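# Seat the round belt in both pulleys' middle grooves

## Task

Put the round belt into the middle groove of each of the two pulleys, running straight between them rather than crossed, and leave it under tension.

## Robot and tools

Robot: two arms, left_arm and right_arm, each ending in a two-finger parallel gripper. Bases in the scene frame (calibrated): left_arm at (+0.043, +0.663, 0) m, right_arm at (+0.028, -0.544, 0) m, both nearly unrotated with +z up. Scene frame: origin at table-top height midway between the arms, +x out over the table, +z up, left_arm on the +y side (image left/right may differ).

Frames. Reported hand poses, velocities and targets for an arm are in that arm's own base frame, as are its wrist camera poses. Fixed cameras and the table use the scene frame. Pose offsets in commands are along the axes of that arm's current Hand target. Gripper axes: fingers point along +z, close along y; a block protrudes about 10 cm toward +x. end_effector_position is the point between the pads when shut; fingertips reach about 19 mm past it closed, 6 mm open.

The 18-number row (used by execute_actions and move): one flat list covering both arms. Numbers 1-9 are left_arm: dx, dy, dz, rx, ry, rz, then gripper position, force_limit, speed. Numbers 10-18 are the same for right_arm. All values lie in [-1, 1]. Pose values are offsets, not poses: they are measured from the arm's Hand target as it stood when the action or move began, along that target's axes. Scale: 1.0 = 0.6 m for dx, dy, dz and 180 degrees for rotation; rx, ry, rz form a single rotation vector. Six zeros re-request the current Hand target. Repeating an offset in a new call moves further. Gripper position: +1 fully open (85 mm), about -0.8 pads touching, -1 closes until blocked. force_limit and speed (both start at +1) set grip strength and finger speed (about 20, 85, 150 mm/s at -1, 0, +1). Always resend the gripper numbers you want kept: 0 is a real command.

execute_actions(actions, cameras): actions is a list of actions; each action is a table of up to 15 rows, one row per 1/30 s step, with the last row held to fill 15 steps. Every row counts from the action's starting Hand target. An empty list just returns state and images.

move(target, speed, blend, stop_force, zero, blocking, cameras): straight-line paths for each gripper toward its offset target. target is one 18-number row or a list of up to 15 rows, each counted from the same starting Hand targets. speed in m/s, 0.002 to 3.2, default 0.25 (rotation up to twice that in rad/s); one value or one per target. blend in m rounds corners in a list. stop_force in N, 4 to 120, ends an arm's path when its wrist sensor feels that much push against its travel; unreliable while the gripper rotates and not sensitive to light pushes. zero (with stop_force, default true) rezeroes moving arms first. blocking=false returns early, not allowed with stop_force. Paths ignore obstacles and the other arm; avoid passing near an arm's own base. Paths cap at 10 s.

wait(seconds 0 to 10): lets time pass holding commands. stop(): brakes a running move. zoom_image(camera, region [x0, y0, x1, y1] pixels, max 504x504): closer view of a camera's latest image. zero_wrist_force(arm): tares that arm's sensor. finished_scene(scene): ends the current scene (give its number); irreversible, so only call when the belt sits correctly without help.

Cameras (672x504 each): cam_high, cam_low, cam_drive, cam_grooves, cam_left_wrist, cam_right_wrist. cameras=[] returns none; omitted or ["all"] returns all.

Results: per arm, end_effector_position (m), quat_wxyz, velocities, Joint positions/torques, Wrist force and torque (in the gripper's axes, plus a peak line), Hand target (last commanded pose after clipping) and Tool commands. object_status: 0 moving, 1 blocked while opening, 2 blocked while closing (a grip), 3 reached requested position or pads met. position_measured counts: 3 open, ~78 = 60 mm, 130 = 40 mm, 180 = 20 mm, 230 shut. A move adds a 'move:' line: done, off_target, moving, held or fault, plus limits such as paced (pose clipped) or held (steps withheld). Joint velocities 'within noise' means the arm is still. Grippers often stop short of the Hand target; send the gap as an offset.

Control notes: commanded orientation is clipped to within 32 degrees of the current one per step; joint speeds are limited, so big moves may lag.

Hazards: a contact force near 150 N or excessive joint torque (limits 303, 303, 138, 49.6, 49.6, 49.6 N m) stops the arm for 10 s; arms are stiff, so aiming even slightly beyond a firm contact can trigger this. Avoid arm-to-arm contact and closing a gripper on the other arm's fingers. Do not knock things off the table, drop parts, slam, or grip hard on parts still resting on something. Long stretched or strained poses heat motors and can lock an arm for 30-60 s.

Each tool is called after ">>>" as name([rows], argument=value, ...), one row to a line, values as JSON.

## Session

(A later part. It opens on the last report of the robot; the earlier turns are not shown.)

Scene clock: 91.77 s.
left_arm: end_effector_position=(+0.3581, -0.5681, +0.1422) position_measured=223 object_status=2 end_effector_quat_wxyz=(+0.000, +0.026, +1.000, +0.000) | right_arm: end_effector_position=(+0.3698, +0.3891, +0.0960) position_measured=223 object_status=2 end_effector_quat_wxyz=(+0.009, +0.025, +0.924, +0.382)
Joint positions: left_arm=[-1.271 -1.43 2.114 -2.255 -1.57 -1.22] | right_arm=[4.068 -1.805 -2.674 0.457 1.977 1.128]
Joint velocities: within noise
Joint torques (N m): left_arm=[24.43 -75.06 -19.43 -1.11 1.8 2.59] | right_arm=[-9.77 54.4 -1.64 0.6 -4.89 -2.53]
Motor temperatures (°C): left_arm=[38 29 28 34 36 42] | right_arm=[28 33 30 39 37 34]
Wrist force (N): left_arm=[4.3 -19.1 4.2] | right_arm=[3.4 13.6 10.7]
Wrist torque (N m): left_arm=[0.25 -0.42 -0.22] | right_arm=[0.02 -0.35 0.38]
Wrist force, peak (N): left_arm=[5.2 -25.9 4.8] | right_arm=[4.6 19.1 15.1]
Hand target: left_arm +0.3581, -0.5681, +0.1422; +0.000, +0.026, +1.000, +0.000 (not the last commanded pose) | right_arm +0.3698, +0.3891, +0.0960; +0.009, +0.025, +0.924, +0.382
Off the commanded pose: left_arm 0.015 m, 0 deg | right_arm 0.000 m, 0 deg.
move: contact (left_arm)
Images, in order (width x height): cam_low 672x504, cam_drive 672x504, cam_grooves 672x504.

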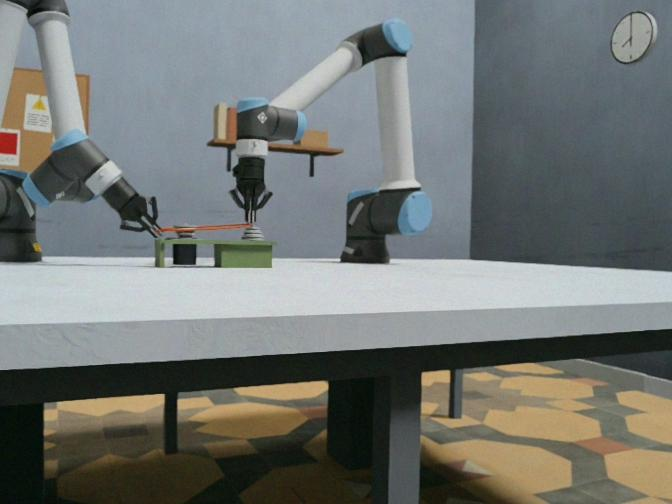

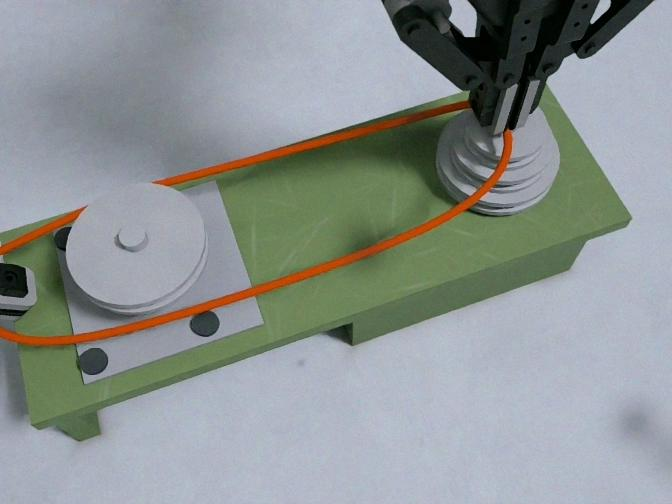

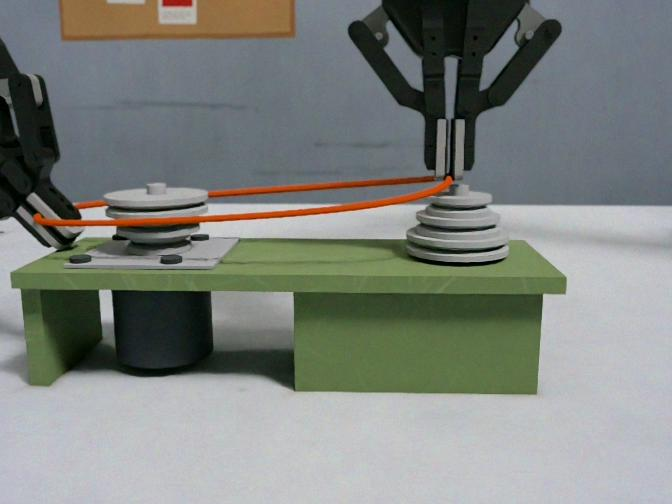

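>>> move(target=[0,0.03,0,0,0,0,-1,-0.3,-0.7,0,0.0106,0.0083,0,0,0,-1,-0.2,-0.7], speed=0.06, cameras=["cam_drive","cam_grooves","cam_low"])

>>> zoom_image(camera="cam_grooves", region=[0, 140, 300, 300])

>>> zoom_image(camera="cam_low", region=[140, 190, 290, 280])

Scene clock: 92.67 s.
left_arm: end_effector_position=(+0.3591, -0.5499, +0.1423) position_measured=223 object_status=2 end_effector_quat_wxyz=(+0.000, +0.026, +1.000, +0.000) | right_arm: end_effector_position=(+0.3703, +0.3972, +0.0971) position_measured=223 object_status=2 end_effector_quat_wxyz=(+0.009, +0.025, +0.924, +0.382)
Joint positions: left_arm=[-1.261 -1.453 2.141 -2.259 -1.57 -1.21] | right_arm=[4.08 -1.807 -2.665 0.454 1.97 1.138]
Joint velocities: within noise
Joint torques (N m): left_arm=[-0.25 -32.5 -33.67 4.04 2.26 -1.53] | right_arm=[-17.17 23.92 -6 0.69 -2.74 -1.61]
Motor temperatures (°C): left_arm=[38 29 28 34 36 42] | right_arm=[28 33 30 39 37 34]
Wrist force (N): left_arm=[4.8 -30.4 4.0] | right_arm=[5.8 22.4 17.2]
Wrist torque (N m): left_arm=[0.65 -0.42 -0.32] | right_arm=[0.07 -0.39 0.46]
Wrist force, peak (N): left_arm=[5.1 -31.2 4.2] | right_arm=[5.6 22.6 18.0]
Hand target: left_arm +0.3590, -0.5501, +0.1422; +0.000, +0.026, +1.000, +0.000 | right_arm +0.3702, +0.3971, +0.0970; +0.009, +0.025, +0.924, +0.382
Off the commanded pose: left_arm 0.000 m, 0 deg | right_arm 0.000 m, 0 deg.
move: done
Images, in order (width x height): cam_low 672x504, cam_drive 672x504, cam_grooves 672x504.

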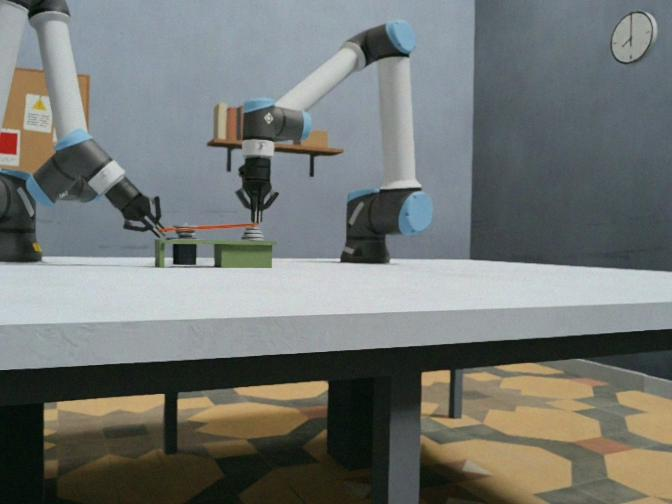

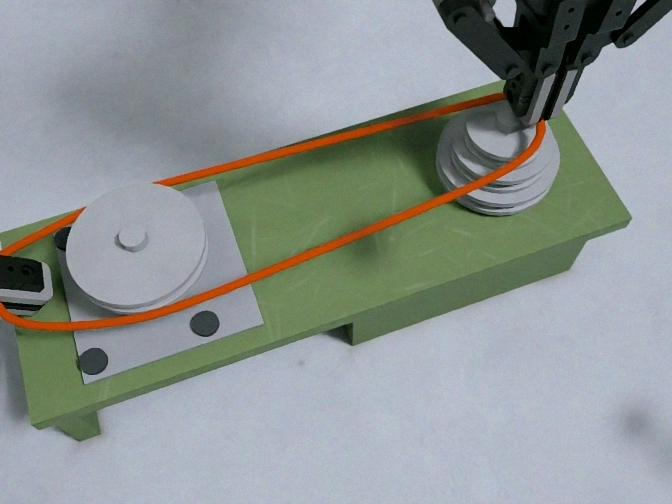

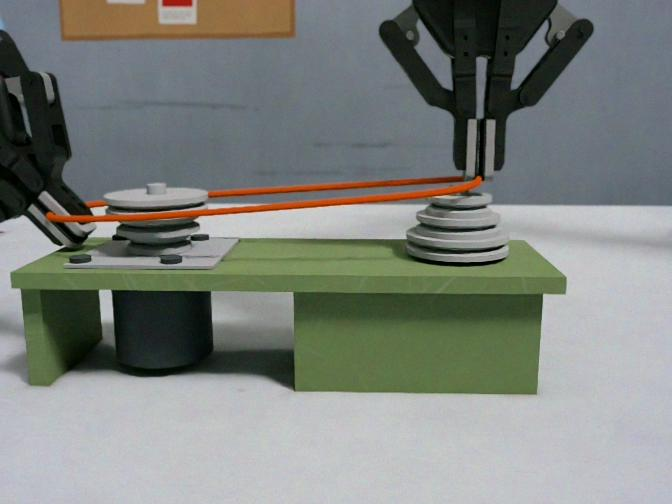

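Scaled by 1.680 from the camera's 672x504 image, which has a finer 960x720 frame.

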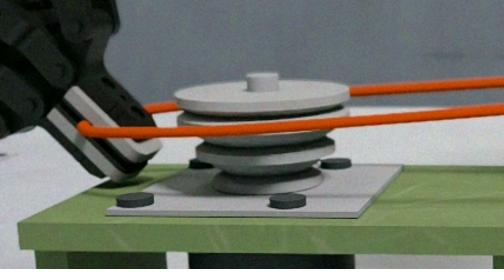

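Scaled by 3.360 from the camera's 672x504 image, which has a finer 960x720 frame.

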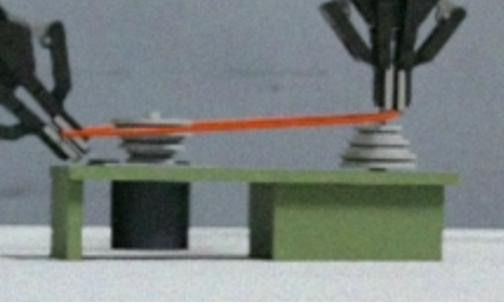

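>>> move(target=[0,0.012,0.003,0,0,0,-1,-0.3,-0.7,0,0.0035,0.0153,0,0,0,-1,-0.2,-0.7], speed=0.05, cameras=["cam_drive","cam_grooves","cam_low"])

>>> zoom_image(camera="cam_grooves", region=[0, 140, 300, 300])

>>> zoom_image(camera="cam_low", region=[140, 190, 290, 280])

Scene clock: 94.40 s.
left_arm: end_effector_position=(+0.3594, -0.5429, +0.1405) position_measured=223 object_status=2 end_effector_quat_wxyz=(+0.000, +0.025, +1.000, +0.000) | right_arm: end_effector_position=(+0.3702, +0.3972, +0.0976) position_measured=223 object_status=2 end_effector_quat_wxyz=(+0.009, +0.023, +0.923, +0.384)
Joint positions: left_arm=[-1.257 -1.46 2.153 -2.264 -1.57 -1.206] | right_arm=[4.078 -1.81 -2.665 0.46 1.974 1.134]
Joint velocities: within noise
Joint torques (N m): left_arm=[0.16 -34.18 -30.01 6.56 2.57 -1.47] | right_arm=[-3.67 39.27 5.77 4.2 -0.39 0.46]
Motor temperatures (°C): left_arm=[38 29 28 34 36 42] | right_arm=[28 33 30 39 37 34]
Wrist force (N): left_arm=[5.4 -37.6 5.1] | right_arm=[7.3 27.9 21.2]
Wrist torque (N m): left_arm=[0.81 -0.43 -0.34] | right_arm=[-0.04 -0.40 0.50]
Wrist force, peak (N): left_arm=[5.5 -38.1 4.9] | right_arm=[10.6 74.9 -97.7]
Hand target: left_arm +0.3594, -0.5429, +0.1404; +0.000, +0.026, +1.000, +0.000 | right_arm +0.3702, +0.3972, +0.0976; +0.009, +0.023, +0.923, +0.384 (not the last commanded pose)
Tool commands: left_gripper/position=-1.0 left_gripper/force_limit=-0.3 left_gripper/speed=-0.7 right_gripper/position=-1.0 right_gripper/force_limit=-0.2 right_gripper/speed=-0.701961
Off the commanded pose: left_arm 0.000 m, 0 deg | right_arm 0.010 m, 0 deg.
FORCE FAULT: contact force on the right arm reached its limit, and that arm stopped. The contact can be on any part of that arm, not only on its tool. That arm's remaining commands of this call were not run. That arm is still stopped at the end of this call. That arm stays stopped for about 9 more seconds. Until then a move that you send moves the other arm only, and its call returns only when the move has ended. Once the stop has ended, the next robot result says so. If the stop ends while you think or write, that arm runs what you send next, counted from a new Hand target: where the arm stands when the stop ends. While its stop runs, that arm takes no new command, but its gripper still runs the gripper command that each later call begins with. Until it ends, the stop uses up actions while you think or wait. An arm that is not stopped still takes commands.
move: fault (right_arm)
Images, in order (width x height): cam_low 672x504, cam_drive 672x504, cam_grooves 672x504.

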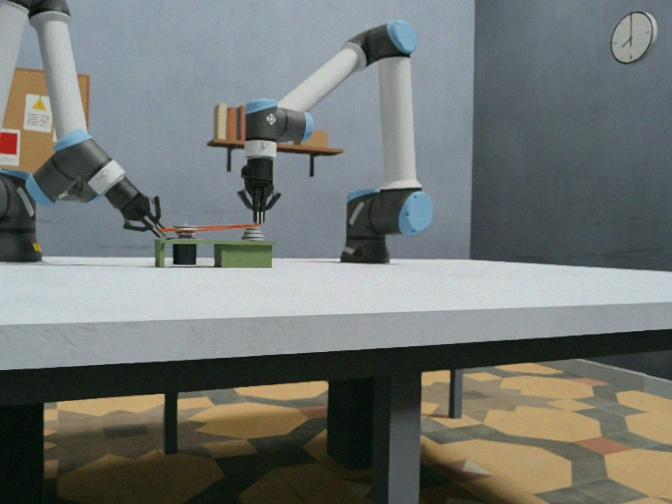

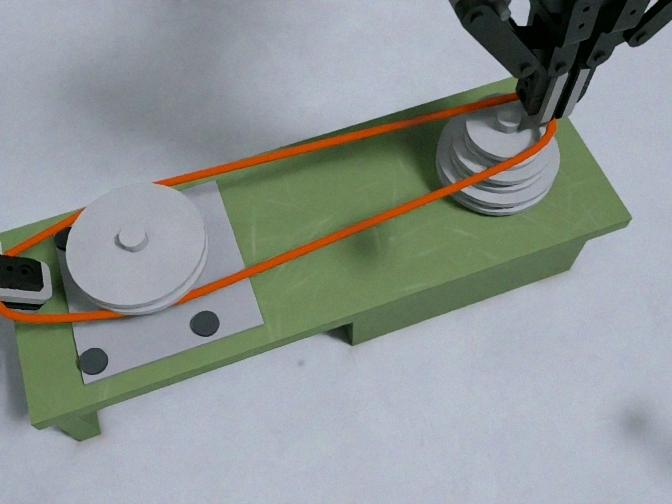

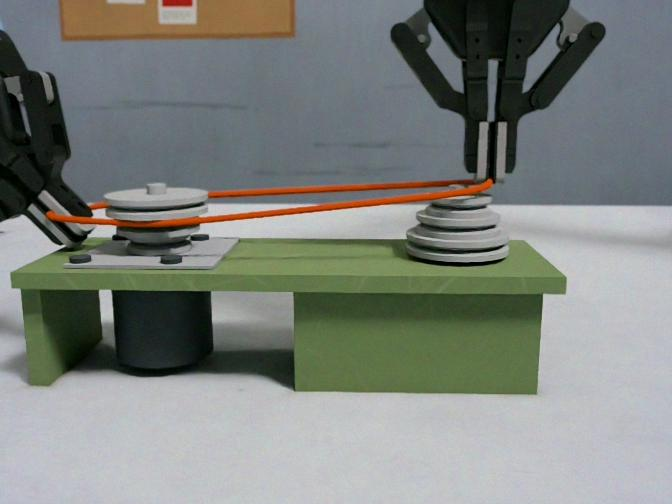

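Scaled by 1.680 from the camera's 672x504 image, which has a finer 960x720 frame.

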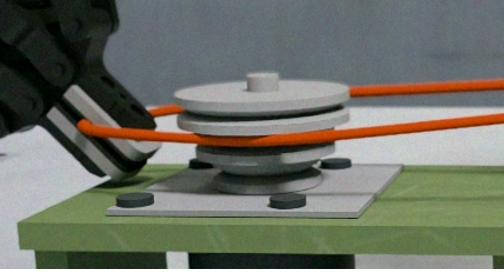

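Scaled by 3.360 from the camera's 672x504 image, which has a finer 960x720 frame.

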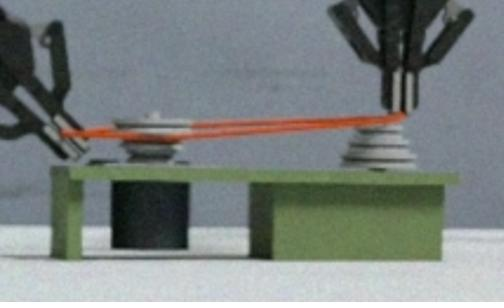

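>>> move(target=[0,0.06,0,0,0,0,-1,-0.3,-0.7,0,0,0,0,0,0,-0.5,-0.2,1], speed=0.3, cameras=["cam_drive","cam_grooves","cam_low"])

>>> zoom_image(camera="cam_grooves", region=[0, 140, 300, 300])

>>> zoom_image(camera="cam_low", region=[140, 190, 290, 280])

Scene clock: 95.27 s.
left_arm: end_effector_position=(+0.3613, -0.5068, +0.1405) position_measured=223 object_status=2 end_effector_quat_wxyz=(+0.000, +0.026, +1.000, +0.000) | right_arm: end_effector_position=(+0.3705, +0.3982, +0.0985) position_measured=192 object_status=3 end_effector_quat_wxyz=(+0.009, +0.022, +0.922, +0.385)
Joint positions: left_arm=[-1.235 -1.505 2.204 -2.27 -1.57 -1.184] | right_arm=[4.078 -1.81 -2.664 0.461 1.975 1.134]
Joint velocities: within noise
Joint torques (N m): left_arm=[-11.16 -29.77 -47.38 -2.93 1.79 -2.64] | right_arm=[3.32 37.95 9.06 1.17 -0.49 0.28]
Motor temperatures (°C): left_arm=[38 29 28 34 36 42] | right_arm=[28 33 30 39 37 34]
Wrist force (N): left_arm=[3.1 -6.0 2.5] | right_arm=[5.0 22.5 -14.8]
Wrist torque (N m): left_arm=[0.00 -0.45 0.00] | right_arm=[-0.34 -0.04 0.25]
Wrist force, peak (N): left_arm=[5.3 -37.6 4.5] | right_arm=[7.2 27.8 21.4]
Hand target: left_arm +0.3612, -0.5070, +0.1404; +0.000, +0.026, +1.000, +0.000 | right_arm +0.3705, +0.3982, +0.0985; +0.009, +0.022, +0.922, +0.385 (not the last commanded pose)
Tool commands: left_gripper/position=-1.0 left_gripper/force_limit=-0.3 left_gripper/speed=-0.7 right_gripper/position=-0.498039 right_gripper/force_limit=-0.2 right_gripper/speed=+1.0
Off the commanded pose: left_arm 0.000 m, 0 deg.
FORCE FAULT, CONTINUED: the right arm was still stopped when this call began, by the force fault that an earlier result reported. That arm ran no command of this call; its gripper ran only the gripper command that the call began with. That arm is still stopped at the end of this call. That arm stays stopped for about 9 more seconds. If the stop ends while you think or write, that arm runs what you send next, counted from a new Hand target: where the arm stands when the stop ends. While its stop runs, that arm takes no new command, but its gripper still runs the gripper command that each later call begins with.
move: done (left_arm), not run (right_arm; its earlier fault stop)
Images, in order (width x height): cam_low 672x504, cam_drive 672x504, cam_grooves 672x504.

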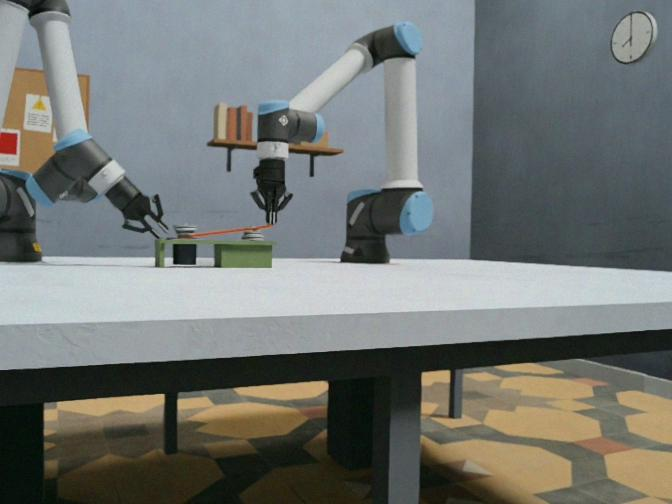

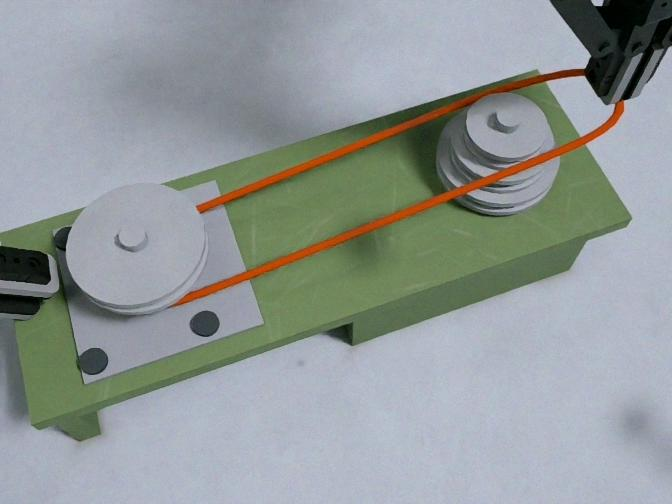

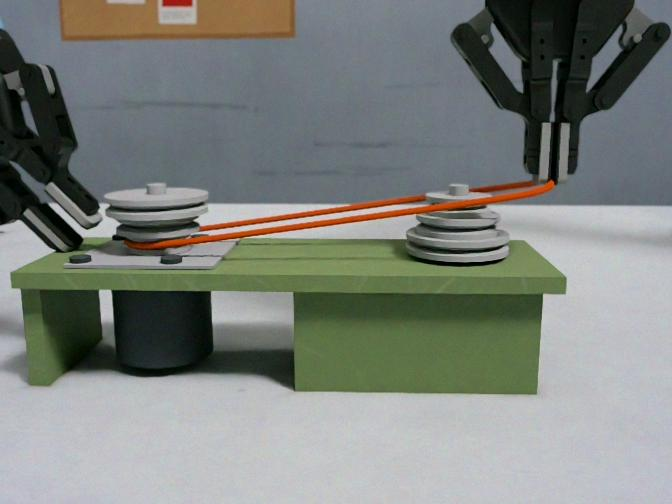

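Scaled by 1.680 from the camera's 672x504 image, which has a finer 960x720 frame.

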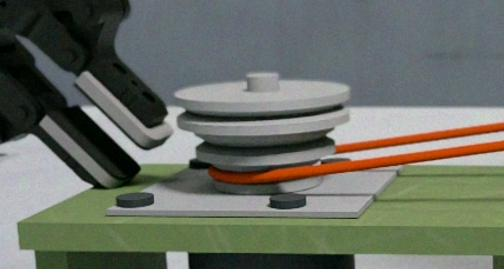

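Scaled by 3.360 from the camera's 672x504 image, which has a finer 960x720 frame.

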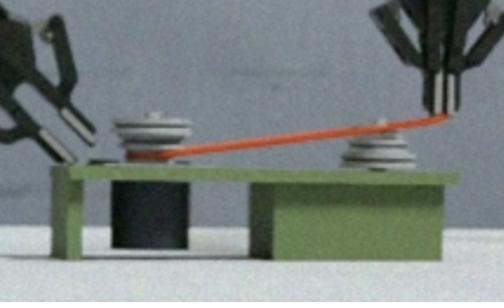

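>>> move([
  [0,0,-0.09,0,0,0,-1,-0.3,-0.7,0,0,0,0,0,0,-0.5,-0.2,1],
  [0,-0.19,-0.06,0,0,0,-1,-0.3,-0.7,0,0,0,0,0,0,-0.5,-0.2,1],
], speed=0.2, cameras=[])

>>> wait(seconds=7, cameras=["cam_drive","cam_grooves","cam_right_wrist"])

Scene clock: 96.80 s.
left_arm: end_effector_position=(+0.3554, -0.6208, +0.1764) position_measured=223 object_status=2 end_effector_quat_wxyz=(+0.000, +0.026, +1.000, +0.000) | right_arm: end_effector_position=(+0.3705, +0.3982, +0.0985) position_measured=192 object_status=3 end_effector_quat_wxyz=(+0.009, +0.022, +0.922, +0.385)
Joint positions: left_arm=[-1.297 -1.401 2.005 -2.174 -1.57 -1.246] | right_arm=[4.078 -1.81 -2.664 0.461 1.975 1.134]
Joint velocities: within noise
Joint torques (N m): left_arm=[10.71 -40.79 -45.74 -3.18 -2.27 1.54] | right_arm=[2.07 37.92 8.61 1.21 -0.61 0.22]
Motor temperatures (°C): left_arm=[38 29 28 34 36 42] | right_arm=[28 33 30 39 37 34]
Wrist force (N): left_arm=[2.7 -0.7 1.8] | right_arm=[5.1 22.3 -13.9]
Wrist torque (N m): left_arm=[-0.23 -0.38 -0.02] | right_arm=[-0.32 -0.06 0.25]
Wrist force, peak (N): left_arm=[2.5 -25.0 8.4] | right_arm=[4.9 22.8 -14.5]
Hand target: left_arm +0.3554, -0.6208, +0.1764; +0.000, +0.026, +1.000, +0.000 | right_arm +0.3705, +0.3982, +0.0985; +0.009, +0.022, +0.922, +0.385
Tool commands: left_gripper/position=-1.0 left_gripper/force_limit=-0.3 left_gripper/speed=-0.7 right_gripper/position=-0.498039 right_gripper/force_limit=-0.2 right_gripper/speed=+1.0
Off the commanded pose: left_arm 0.000 m, 0 deg.
FORCE FAULT, CONTINUED: the right arm was still stopped when this call began, by the force fault that an earlier result reported. That arm ran no command of this call. That arm is still stopped at the end of this call. That arm stays stopped for about 7 more seconds. If the stop ends while you think or write, that arm runs what you send next, counted from a new Hand target: where the arm stands when the stop ends. While its stop runs, that arm takes no new command, but its gripper still runs the gripper command that each later call begins with.
move: done (left_arm), not run (right_arm; its earlier fault stop)
No camera images: "cameras" was empty.

Scene clock: 103.83 s.
left_arm: end_effector_position=(+0.3554, -0.6208, +0.1764) position_measured=223 object_status=2 end_effector_quat_wxyz=(+0.000, +0.026, +1.000, +0.000) | right_arm: end_effector_position=(+0.3705, +0.3982, +0.0985) position_measured=192 object_status=3 end_effector_quat_wxyz=(+0.009, +0.022, +0.922, +0.385)
Joint positions: left_arm=[-1.297 -1.401 2.005 -2.174 -1.57 -1.246] | right_arm=[4.078 -1.81 -2.664 0.461 1.975 1.134]
Joint velocities: within noise
Joint torques (N m): left_arm=[11.36 -41.86 -47.26 -5.7 -2.95 1.88] | right_arm=[1.55 39.94 9.56 1.11 -0.25 0.47]
Motor temperatures (°C): left_arm=[38 29 28 34 36 42] | right_arm=[28 33 30 39 37 34]
Wrist force (N): left_arm=[2.7 -0.6 2.1] | right_arm=[4.9 22.3 -15.2]
Wrist torque (N m): left_arm=[-0.22 -0.38 -0.02] | right_arm=[-0.39 -0.04 0.25]
Wrist force, peak (N): left_arm=[3.2 -0.5 2.4] | right_arm=[5.1 22.9 -15.0]
Hand target: left_arm +0.3554, -0.6208, +0.1764; +0.000, +0.026, +1.000, +0.000 | right_arm +0.3705, +0.3982, +0.0985; +0.009, +0.022, +0.922, +0.385
Tool commands: left_gripper/position=-1.0 left_gripper/force_limit=-0.3 left_gripper/speed=-0.7 right_gripper/position=-0.498039 right_gripper/force_limit=-0.2 right_gripper/speed=+1.0
Off the commanded pose: left_arm 0.000 m, 0 deg.
FORCE FAULT, CONTINUED: the right arm's stop, for the force fault that an earlier result reported, is over. The rest of the stop counts as 14 of the actions that you can send in this scene. During its stop the right arm's controller moved it back a little. That arm's target is now where it stood when the stop ended, not its last command. That arm accepts commands again.
wait: 7.00 s; at rest by 0.17 s
Images, in order (width x height): cam_drive 672x504, cam_grooves 672x504, cam_right_wrist 672x504.

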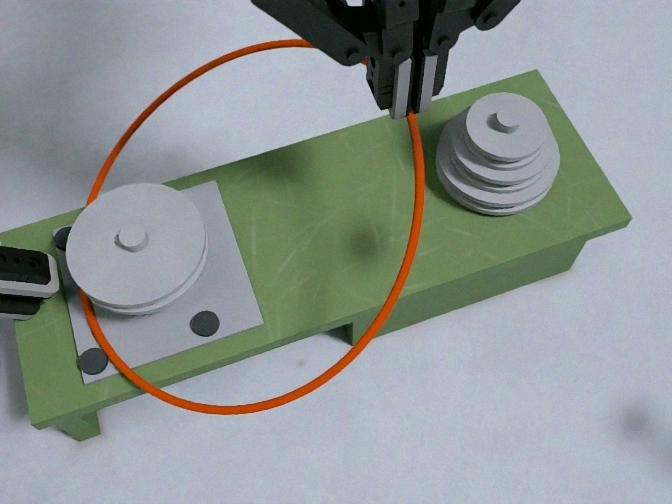

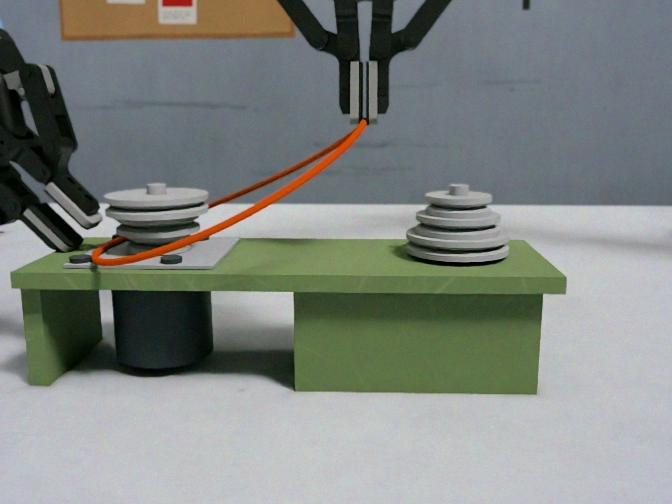

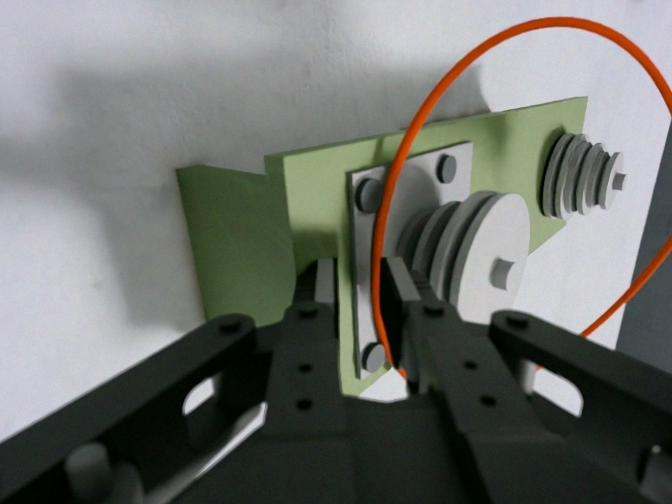

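>>> move([
  [0,0,0,0,0,0,-1,-0.3,-0.7,0,0,-0.08,0,0,0,-0.3,-0.2,1],
  [0.022,-0.0637,-0.031,0.222,0,0,-1,-0.3,-0.7,0.012,0.036,-0.382,0,0,0,-0.3,-0.2,1],
  [0.054,-0.069,-0.0965,0.222,0,0,-1,-0.3,-0.7,0.012,0.036,-0.382,0,0,0,-0.3,-0.2,1],
  [0.004,0.029,-0.2,0.32,-0.0143,-0.041,-1,-0.3,-0.7,0.012,0.036,-0.382,0,0,0,-0.3,-0.2,1],
], speed=[0.15,0.2,0.12,0.25])

>>> zoom_image(camera="cam_low", region=[90, 140, 340, 280])

Scene clock: 107.90 s.
left_arm: end_effector_position=(+0.3539, -0.6033, +0.2964) position_measured=223 object_status=2 end_effector_quat_wxyz=(+0.009, -0.039, +0.875, -0.482) end_effector_velocity=(-0.001, -0.001, +0.003) end_effector_angular_velocity=(-0.006, -0.003, -0.002) | right_arm: end_effector_position=(+0.3562, +0.2508, +0.2749) position_measured=167 object_status=3 end_effector_quat_wxyz=(+0.009, +0.022, +0.922, +0.385)
Joint positions: left_arm=[-1.18 -1.509 2.396 -3.439 -1.845 -1.416] | right_arm=[3.803 -1.118 -2.625 -0.386 2.141 0.885]
Joint velocities: left_arm=[-0.002 -0.001 -0.001 -0.005 0 0] | right_arm=[within noise]
Joint torques (N m): left_arm=[-4.04 -19.27 -42.62 -7.06 2.28 -0.85] | right_arm=[-1.48 21.66 34.27 3.03 -2.06 -0.74]
Motor temperatures (°C): left_arm=[38 29 28 34 36 42] | right_arm=[28 33 30 39 37 34]
Wrist force (N): left_arm=[1.9 1.5 0.5] | right_arm=[2.1 -0.5 -1.1]
Wrist torque (N m): left_arm=[0.13 -0.29 -0.08] | right_arm=[-0.02 -0.51 0.18]
Wrist force, peak (N): left_arm=[3.4 -2.1 1.8] | right_arm=[2.1 23.8 -11.7]
Hand target: left_arm +0.3539, -0.6033, +0.2964; +0.009, -0.039, +0.875, -0.482 | right_arm +0.3562, +0.2508, +0.2749; +0.009, +0.022, +0.922, +0.385
Off the commanded pose: left_arm 0.000 m, 0 deg | right_arm 0.000 m, 0 deg.
move: done

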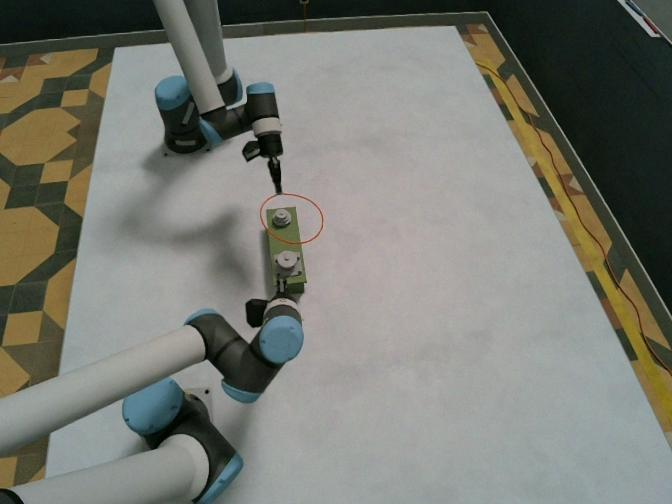

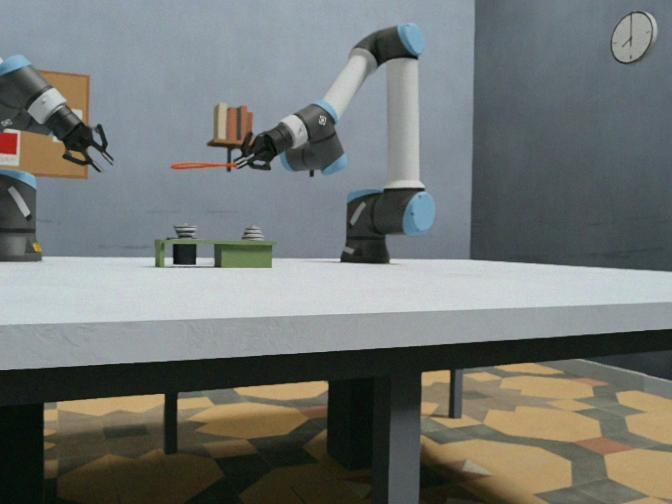

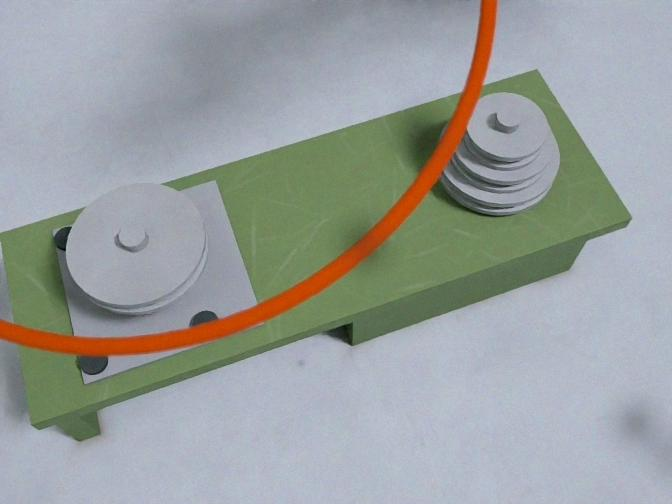

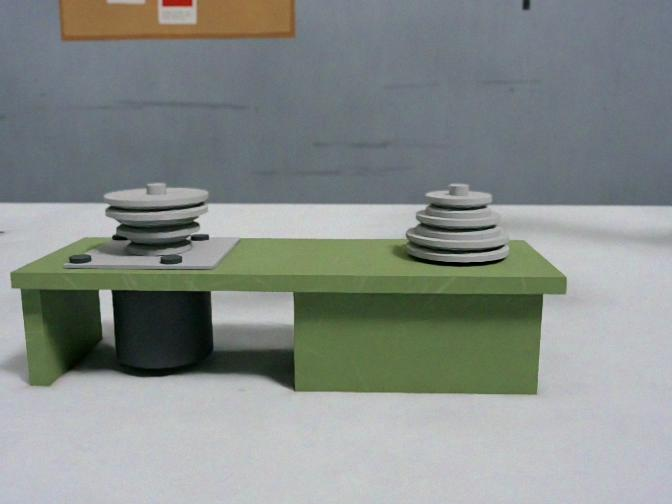

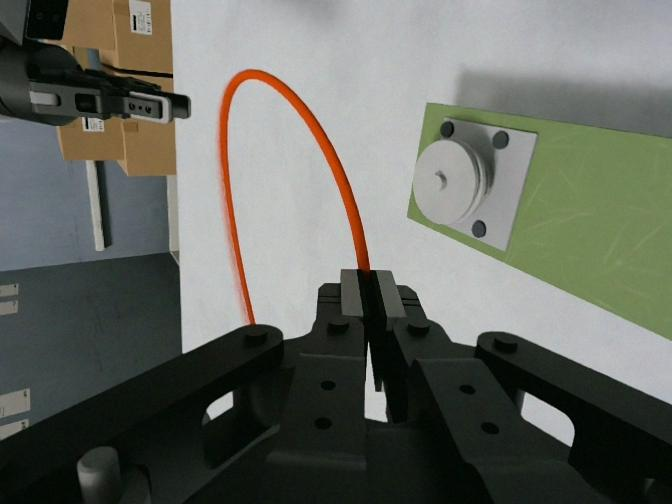

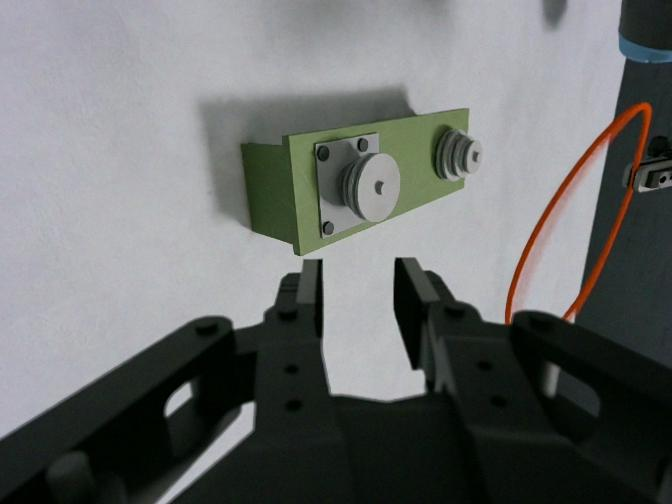

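Scaled by 2.016 from the camera's 672x504 image, which has a finer 960x720 frame.

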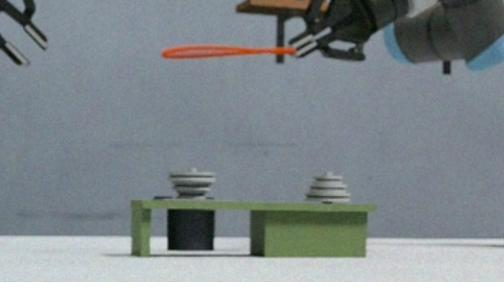

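>>> move(target=[0,0,0,-0.09,0.028,0.018,-1,-0.3,-0.7,-0.012,0.1426,0.12,0,0,0,0.2,-0.2,1], speed=0.2)

>>> zoom_image(camera="cam_low", region=[90, 140, 340, 280])

Scene clock: 109.30 s.
left_arm: end_effector_position=(+0.3539, -0.6033, +0.2965) position_measured=223 object_status=2 end_effector_quat_wxyz=(-0.021, +0.006, +0.935, -0.355) | right_arm: end_effector_position=(+0.3687, +0.3617, +0.2852) position_measured=104 object_status=3 end_effector_quat_wxyz=(+0.009, +0.022, +0.922, +0.385)
Joint positions: left_arm=[-1.168 -1.593 2.271 -2.92 -1.875 -1.263] | right_arm=[4.02 -1.256 -2.553 -0.222 2.012 1.085]
Joint velocities: within noise
Joint torques (N m): left_arm=[-10.02 -19.69 -35.45 -3.89 1.88 0.59] | right_arm=[10.87 9.26 34.65 3.53 3.92 1]
Motor temperatures (°C): left_arm=[38 29 28 34 36 42] | right_arm=[28 33 30 39 37 34]
Wrist force (N): left_arm=[1.9 0.9 1.6] | right_arm=[2.0 -0.4 -1.4]
Wrist torque (N m): left_arm=[0.03 -0.28 -0.05] | right_arm=[-0.01 -0.47 0.18]
Wrist force, peak (N): left_arm=[2.4 2.3 1.1] | right_arm=[2.4 -2.4 -2.6]
Hand target: left_arm +0.3539, -0.6033, +0.2964; -0.021, +0.006, +0.935, -0.354 | right_arm +0.3687, +0.3617, +0.2852; +0.009, +0.022, +0.922, +0.385
Off the commanded pose: left_arm 0.000 m, 0 deg | right_arm 0.000 m, 0 deg.
move: done

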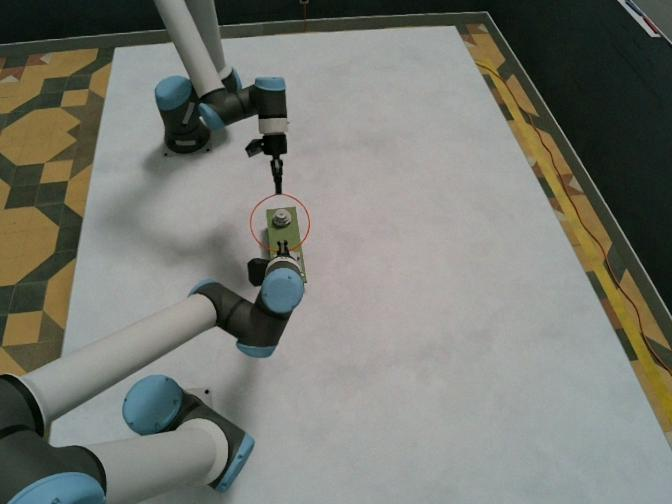

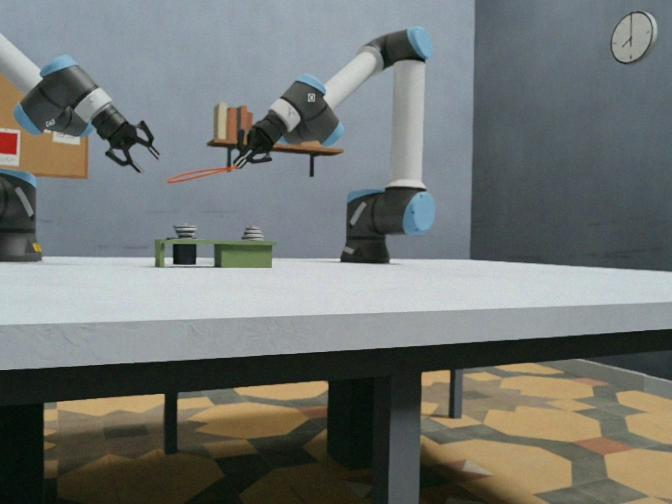

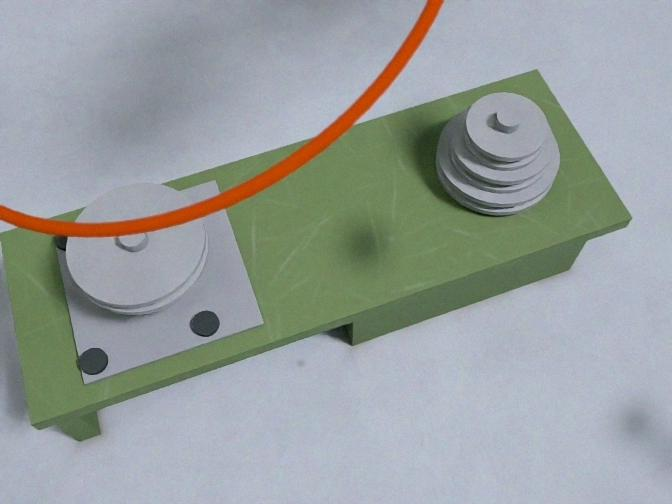

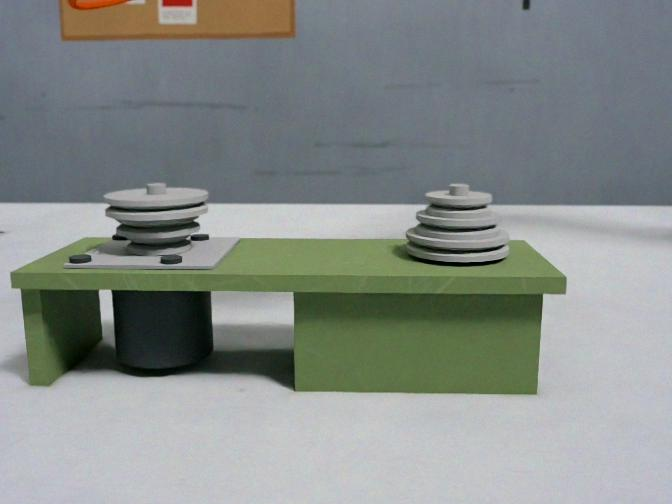

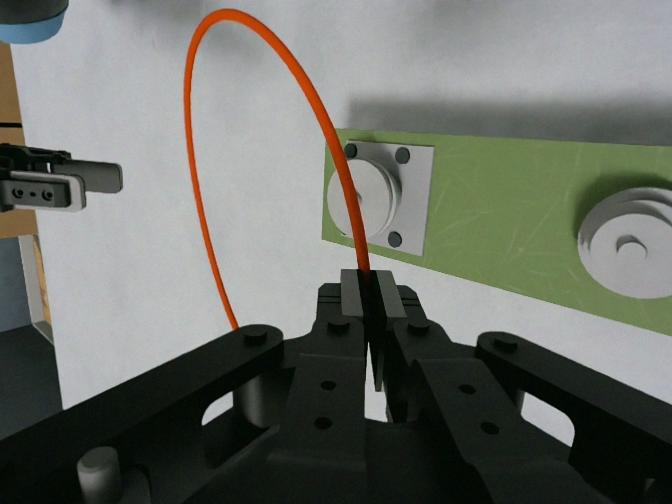

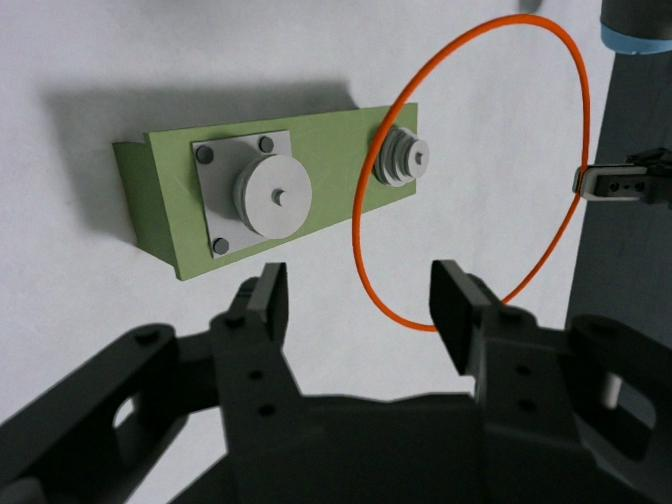

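Scaled by 2.016 from the camera's 672x504 image, which has a finer 960x720 frame.

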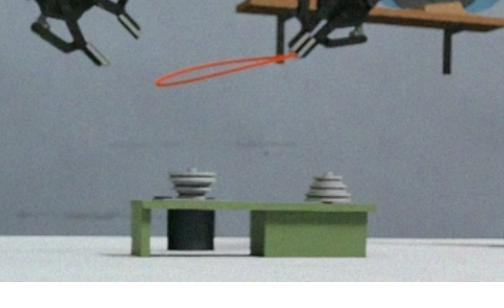

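>>> move([
  [0,0,0,0,0,0,-1,-0.3,-0.7,0,0.003,0.1183,0,0,0,0.2,-0.2,1],
  [0,0,0,0,0,0,-1,-0.3,-0.7,0,0.003,0.1183,0,0,0,-1,-0.2,-0.7],
], speed=0.15)

>>> zoom_image(camera="cam_low", region=[90, 140, 340, 280])

>>> zoom_image(camera="cam_right_wrist", region=[250, 180, 450, 450])

Scene clock: 111.83 s.
left_arm: end_effector_position=(+0.3539, -0.6033, +0.2964) position_measured=223 object_status=2 end_effector_quat_wxyz=(-0.021, +0.006, +0.935, -0.354) | right_arm: end_effector_position=(+0.3712, +0.4134, +0.2366) position_measured=231 object_status=0 end_effector_quat_wxyz=(+0.009, +0.022, +0.922, +0.385)
Joint positions: left_arm=[-1.168 -1.592 2.271 -2.92 -1.875 -1.263] | right_arm=[4.1 -1.427 -2.563 -0.014 1.961 1.152]
Joint velocities: within noise
Joint torques (N m): left_arm=[-15.41 -19.59 -35.06 -4.74 1.4 1.67] | right_arm=[6.75 7.48 36.62 7.41 4.46 -0.64]
Motor temperatures (°C): left_arm=[38 29 28 34 36 42] | right_arm=[28 33 30 39 37 34]
Wrist force (N): left_arm=[1.6 0.8 1.5] | right_arm=[2.8 -0.4 -1.1]
Wrist torque (N m): left_arm=[0.02 -0.23 -0.05] | right_arm=[0.01 -0.58 0.19]
Wrist force, peak (N): left_arm=[2.1 1.3 1.6] | right_arm=[2.1 -0.3 -3.9]
Hand target: left_arm +0.3539, -0.6033, +0.2964; -0.021, +0.006, +0.935, -0.354 | right_arm +0.3712, +0.4134, +0.2366; +0.009, +0.022, +0.922, +0.385
Off the commanded pose: left_arm 0.000 m, 0 deg | right_arm 0.000 m, 0 deg.
move: done

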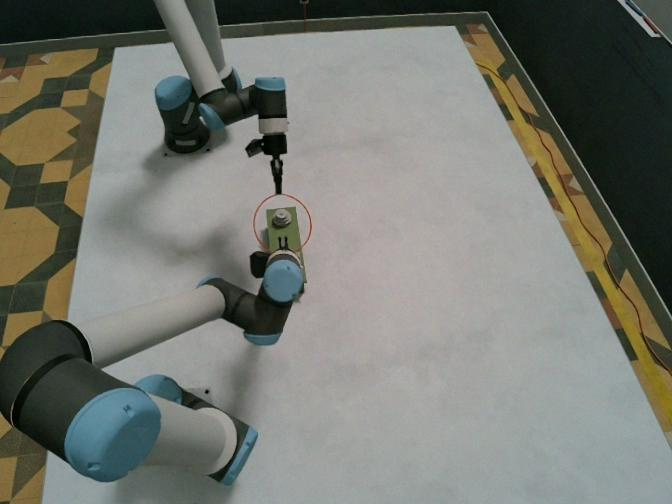

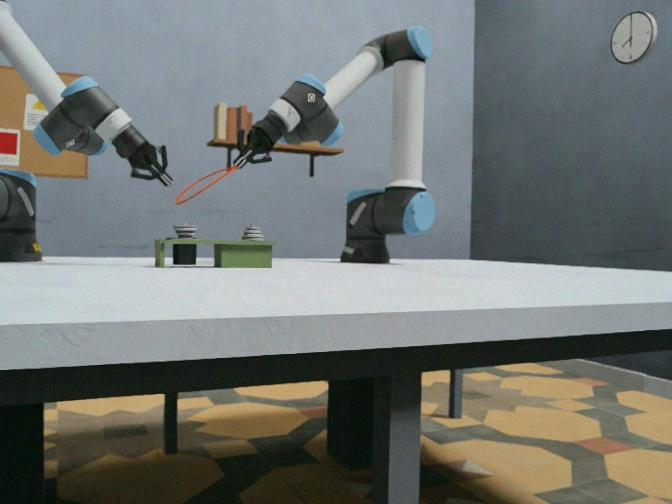

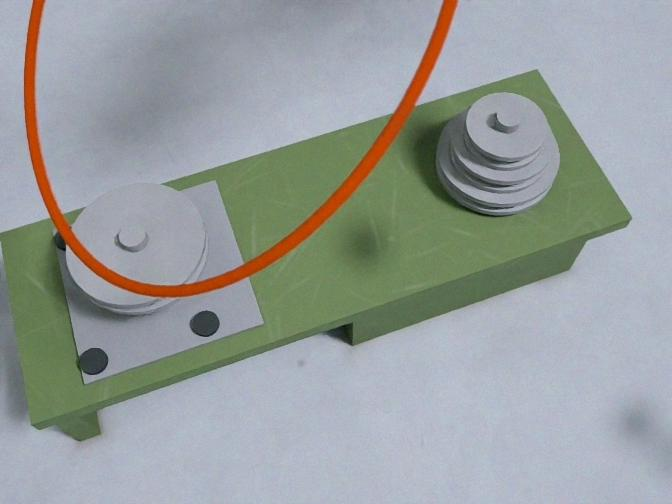

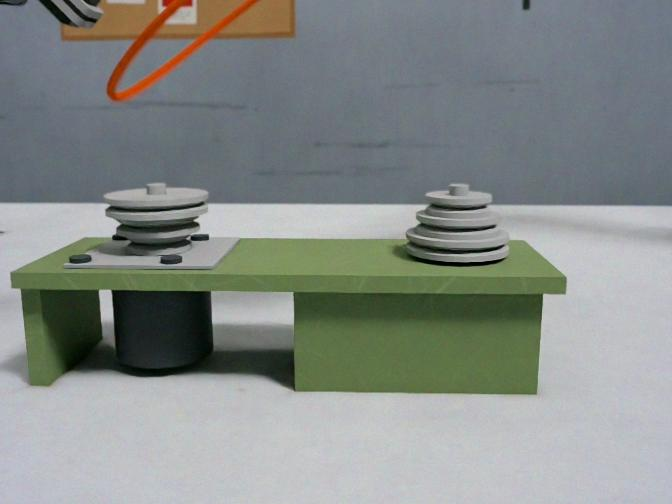

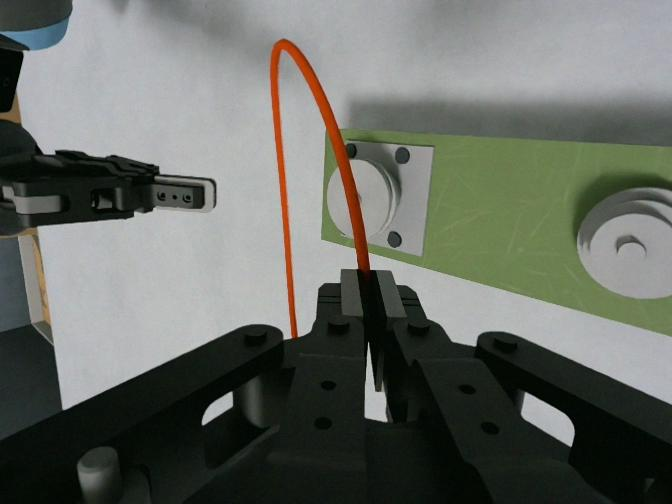

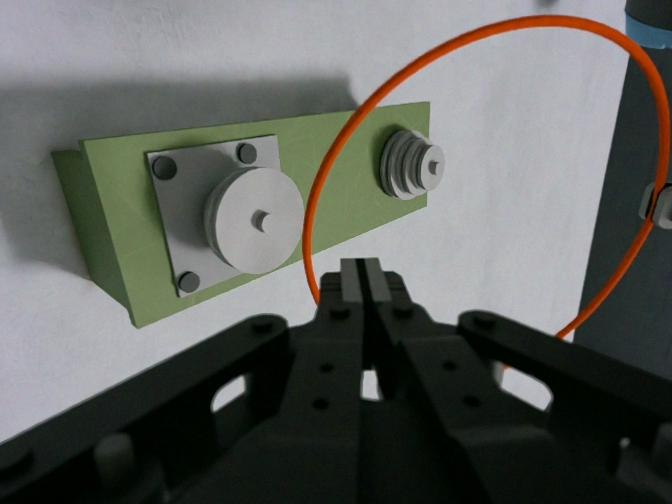

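Scaled by 2.016 from the camera's 672x504 image, which has a finer 960x720 frame.

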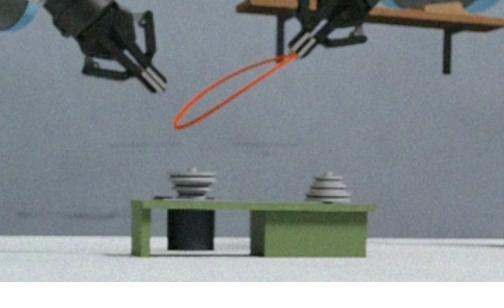

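Scaled by 1.867 from the camera's 672x504 image, which has a finer 960x720 frame.

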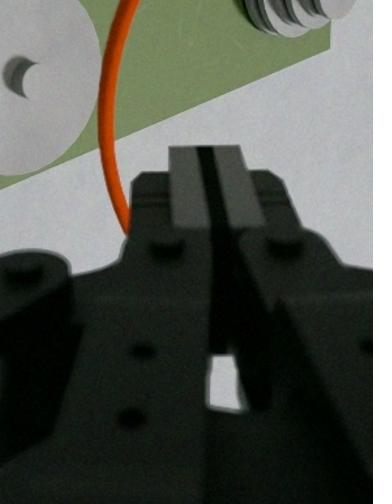

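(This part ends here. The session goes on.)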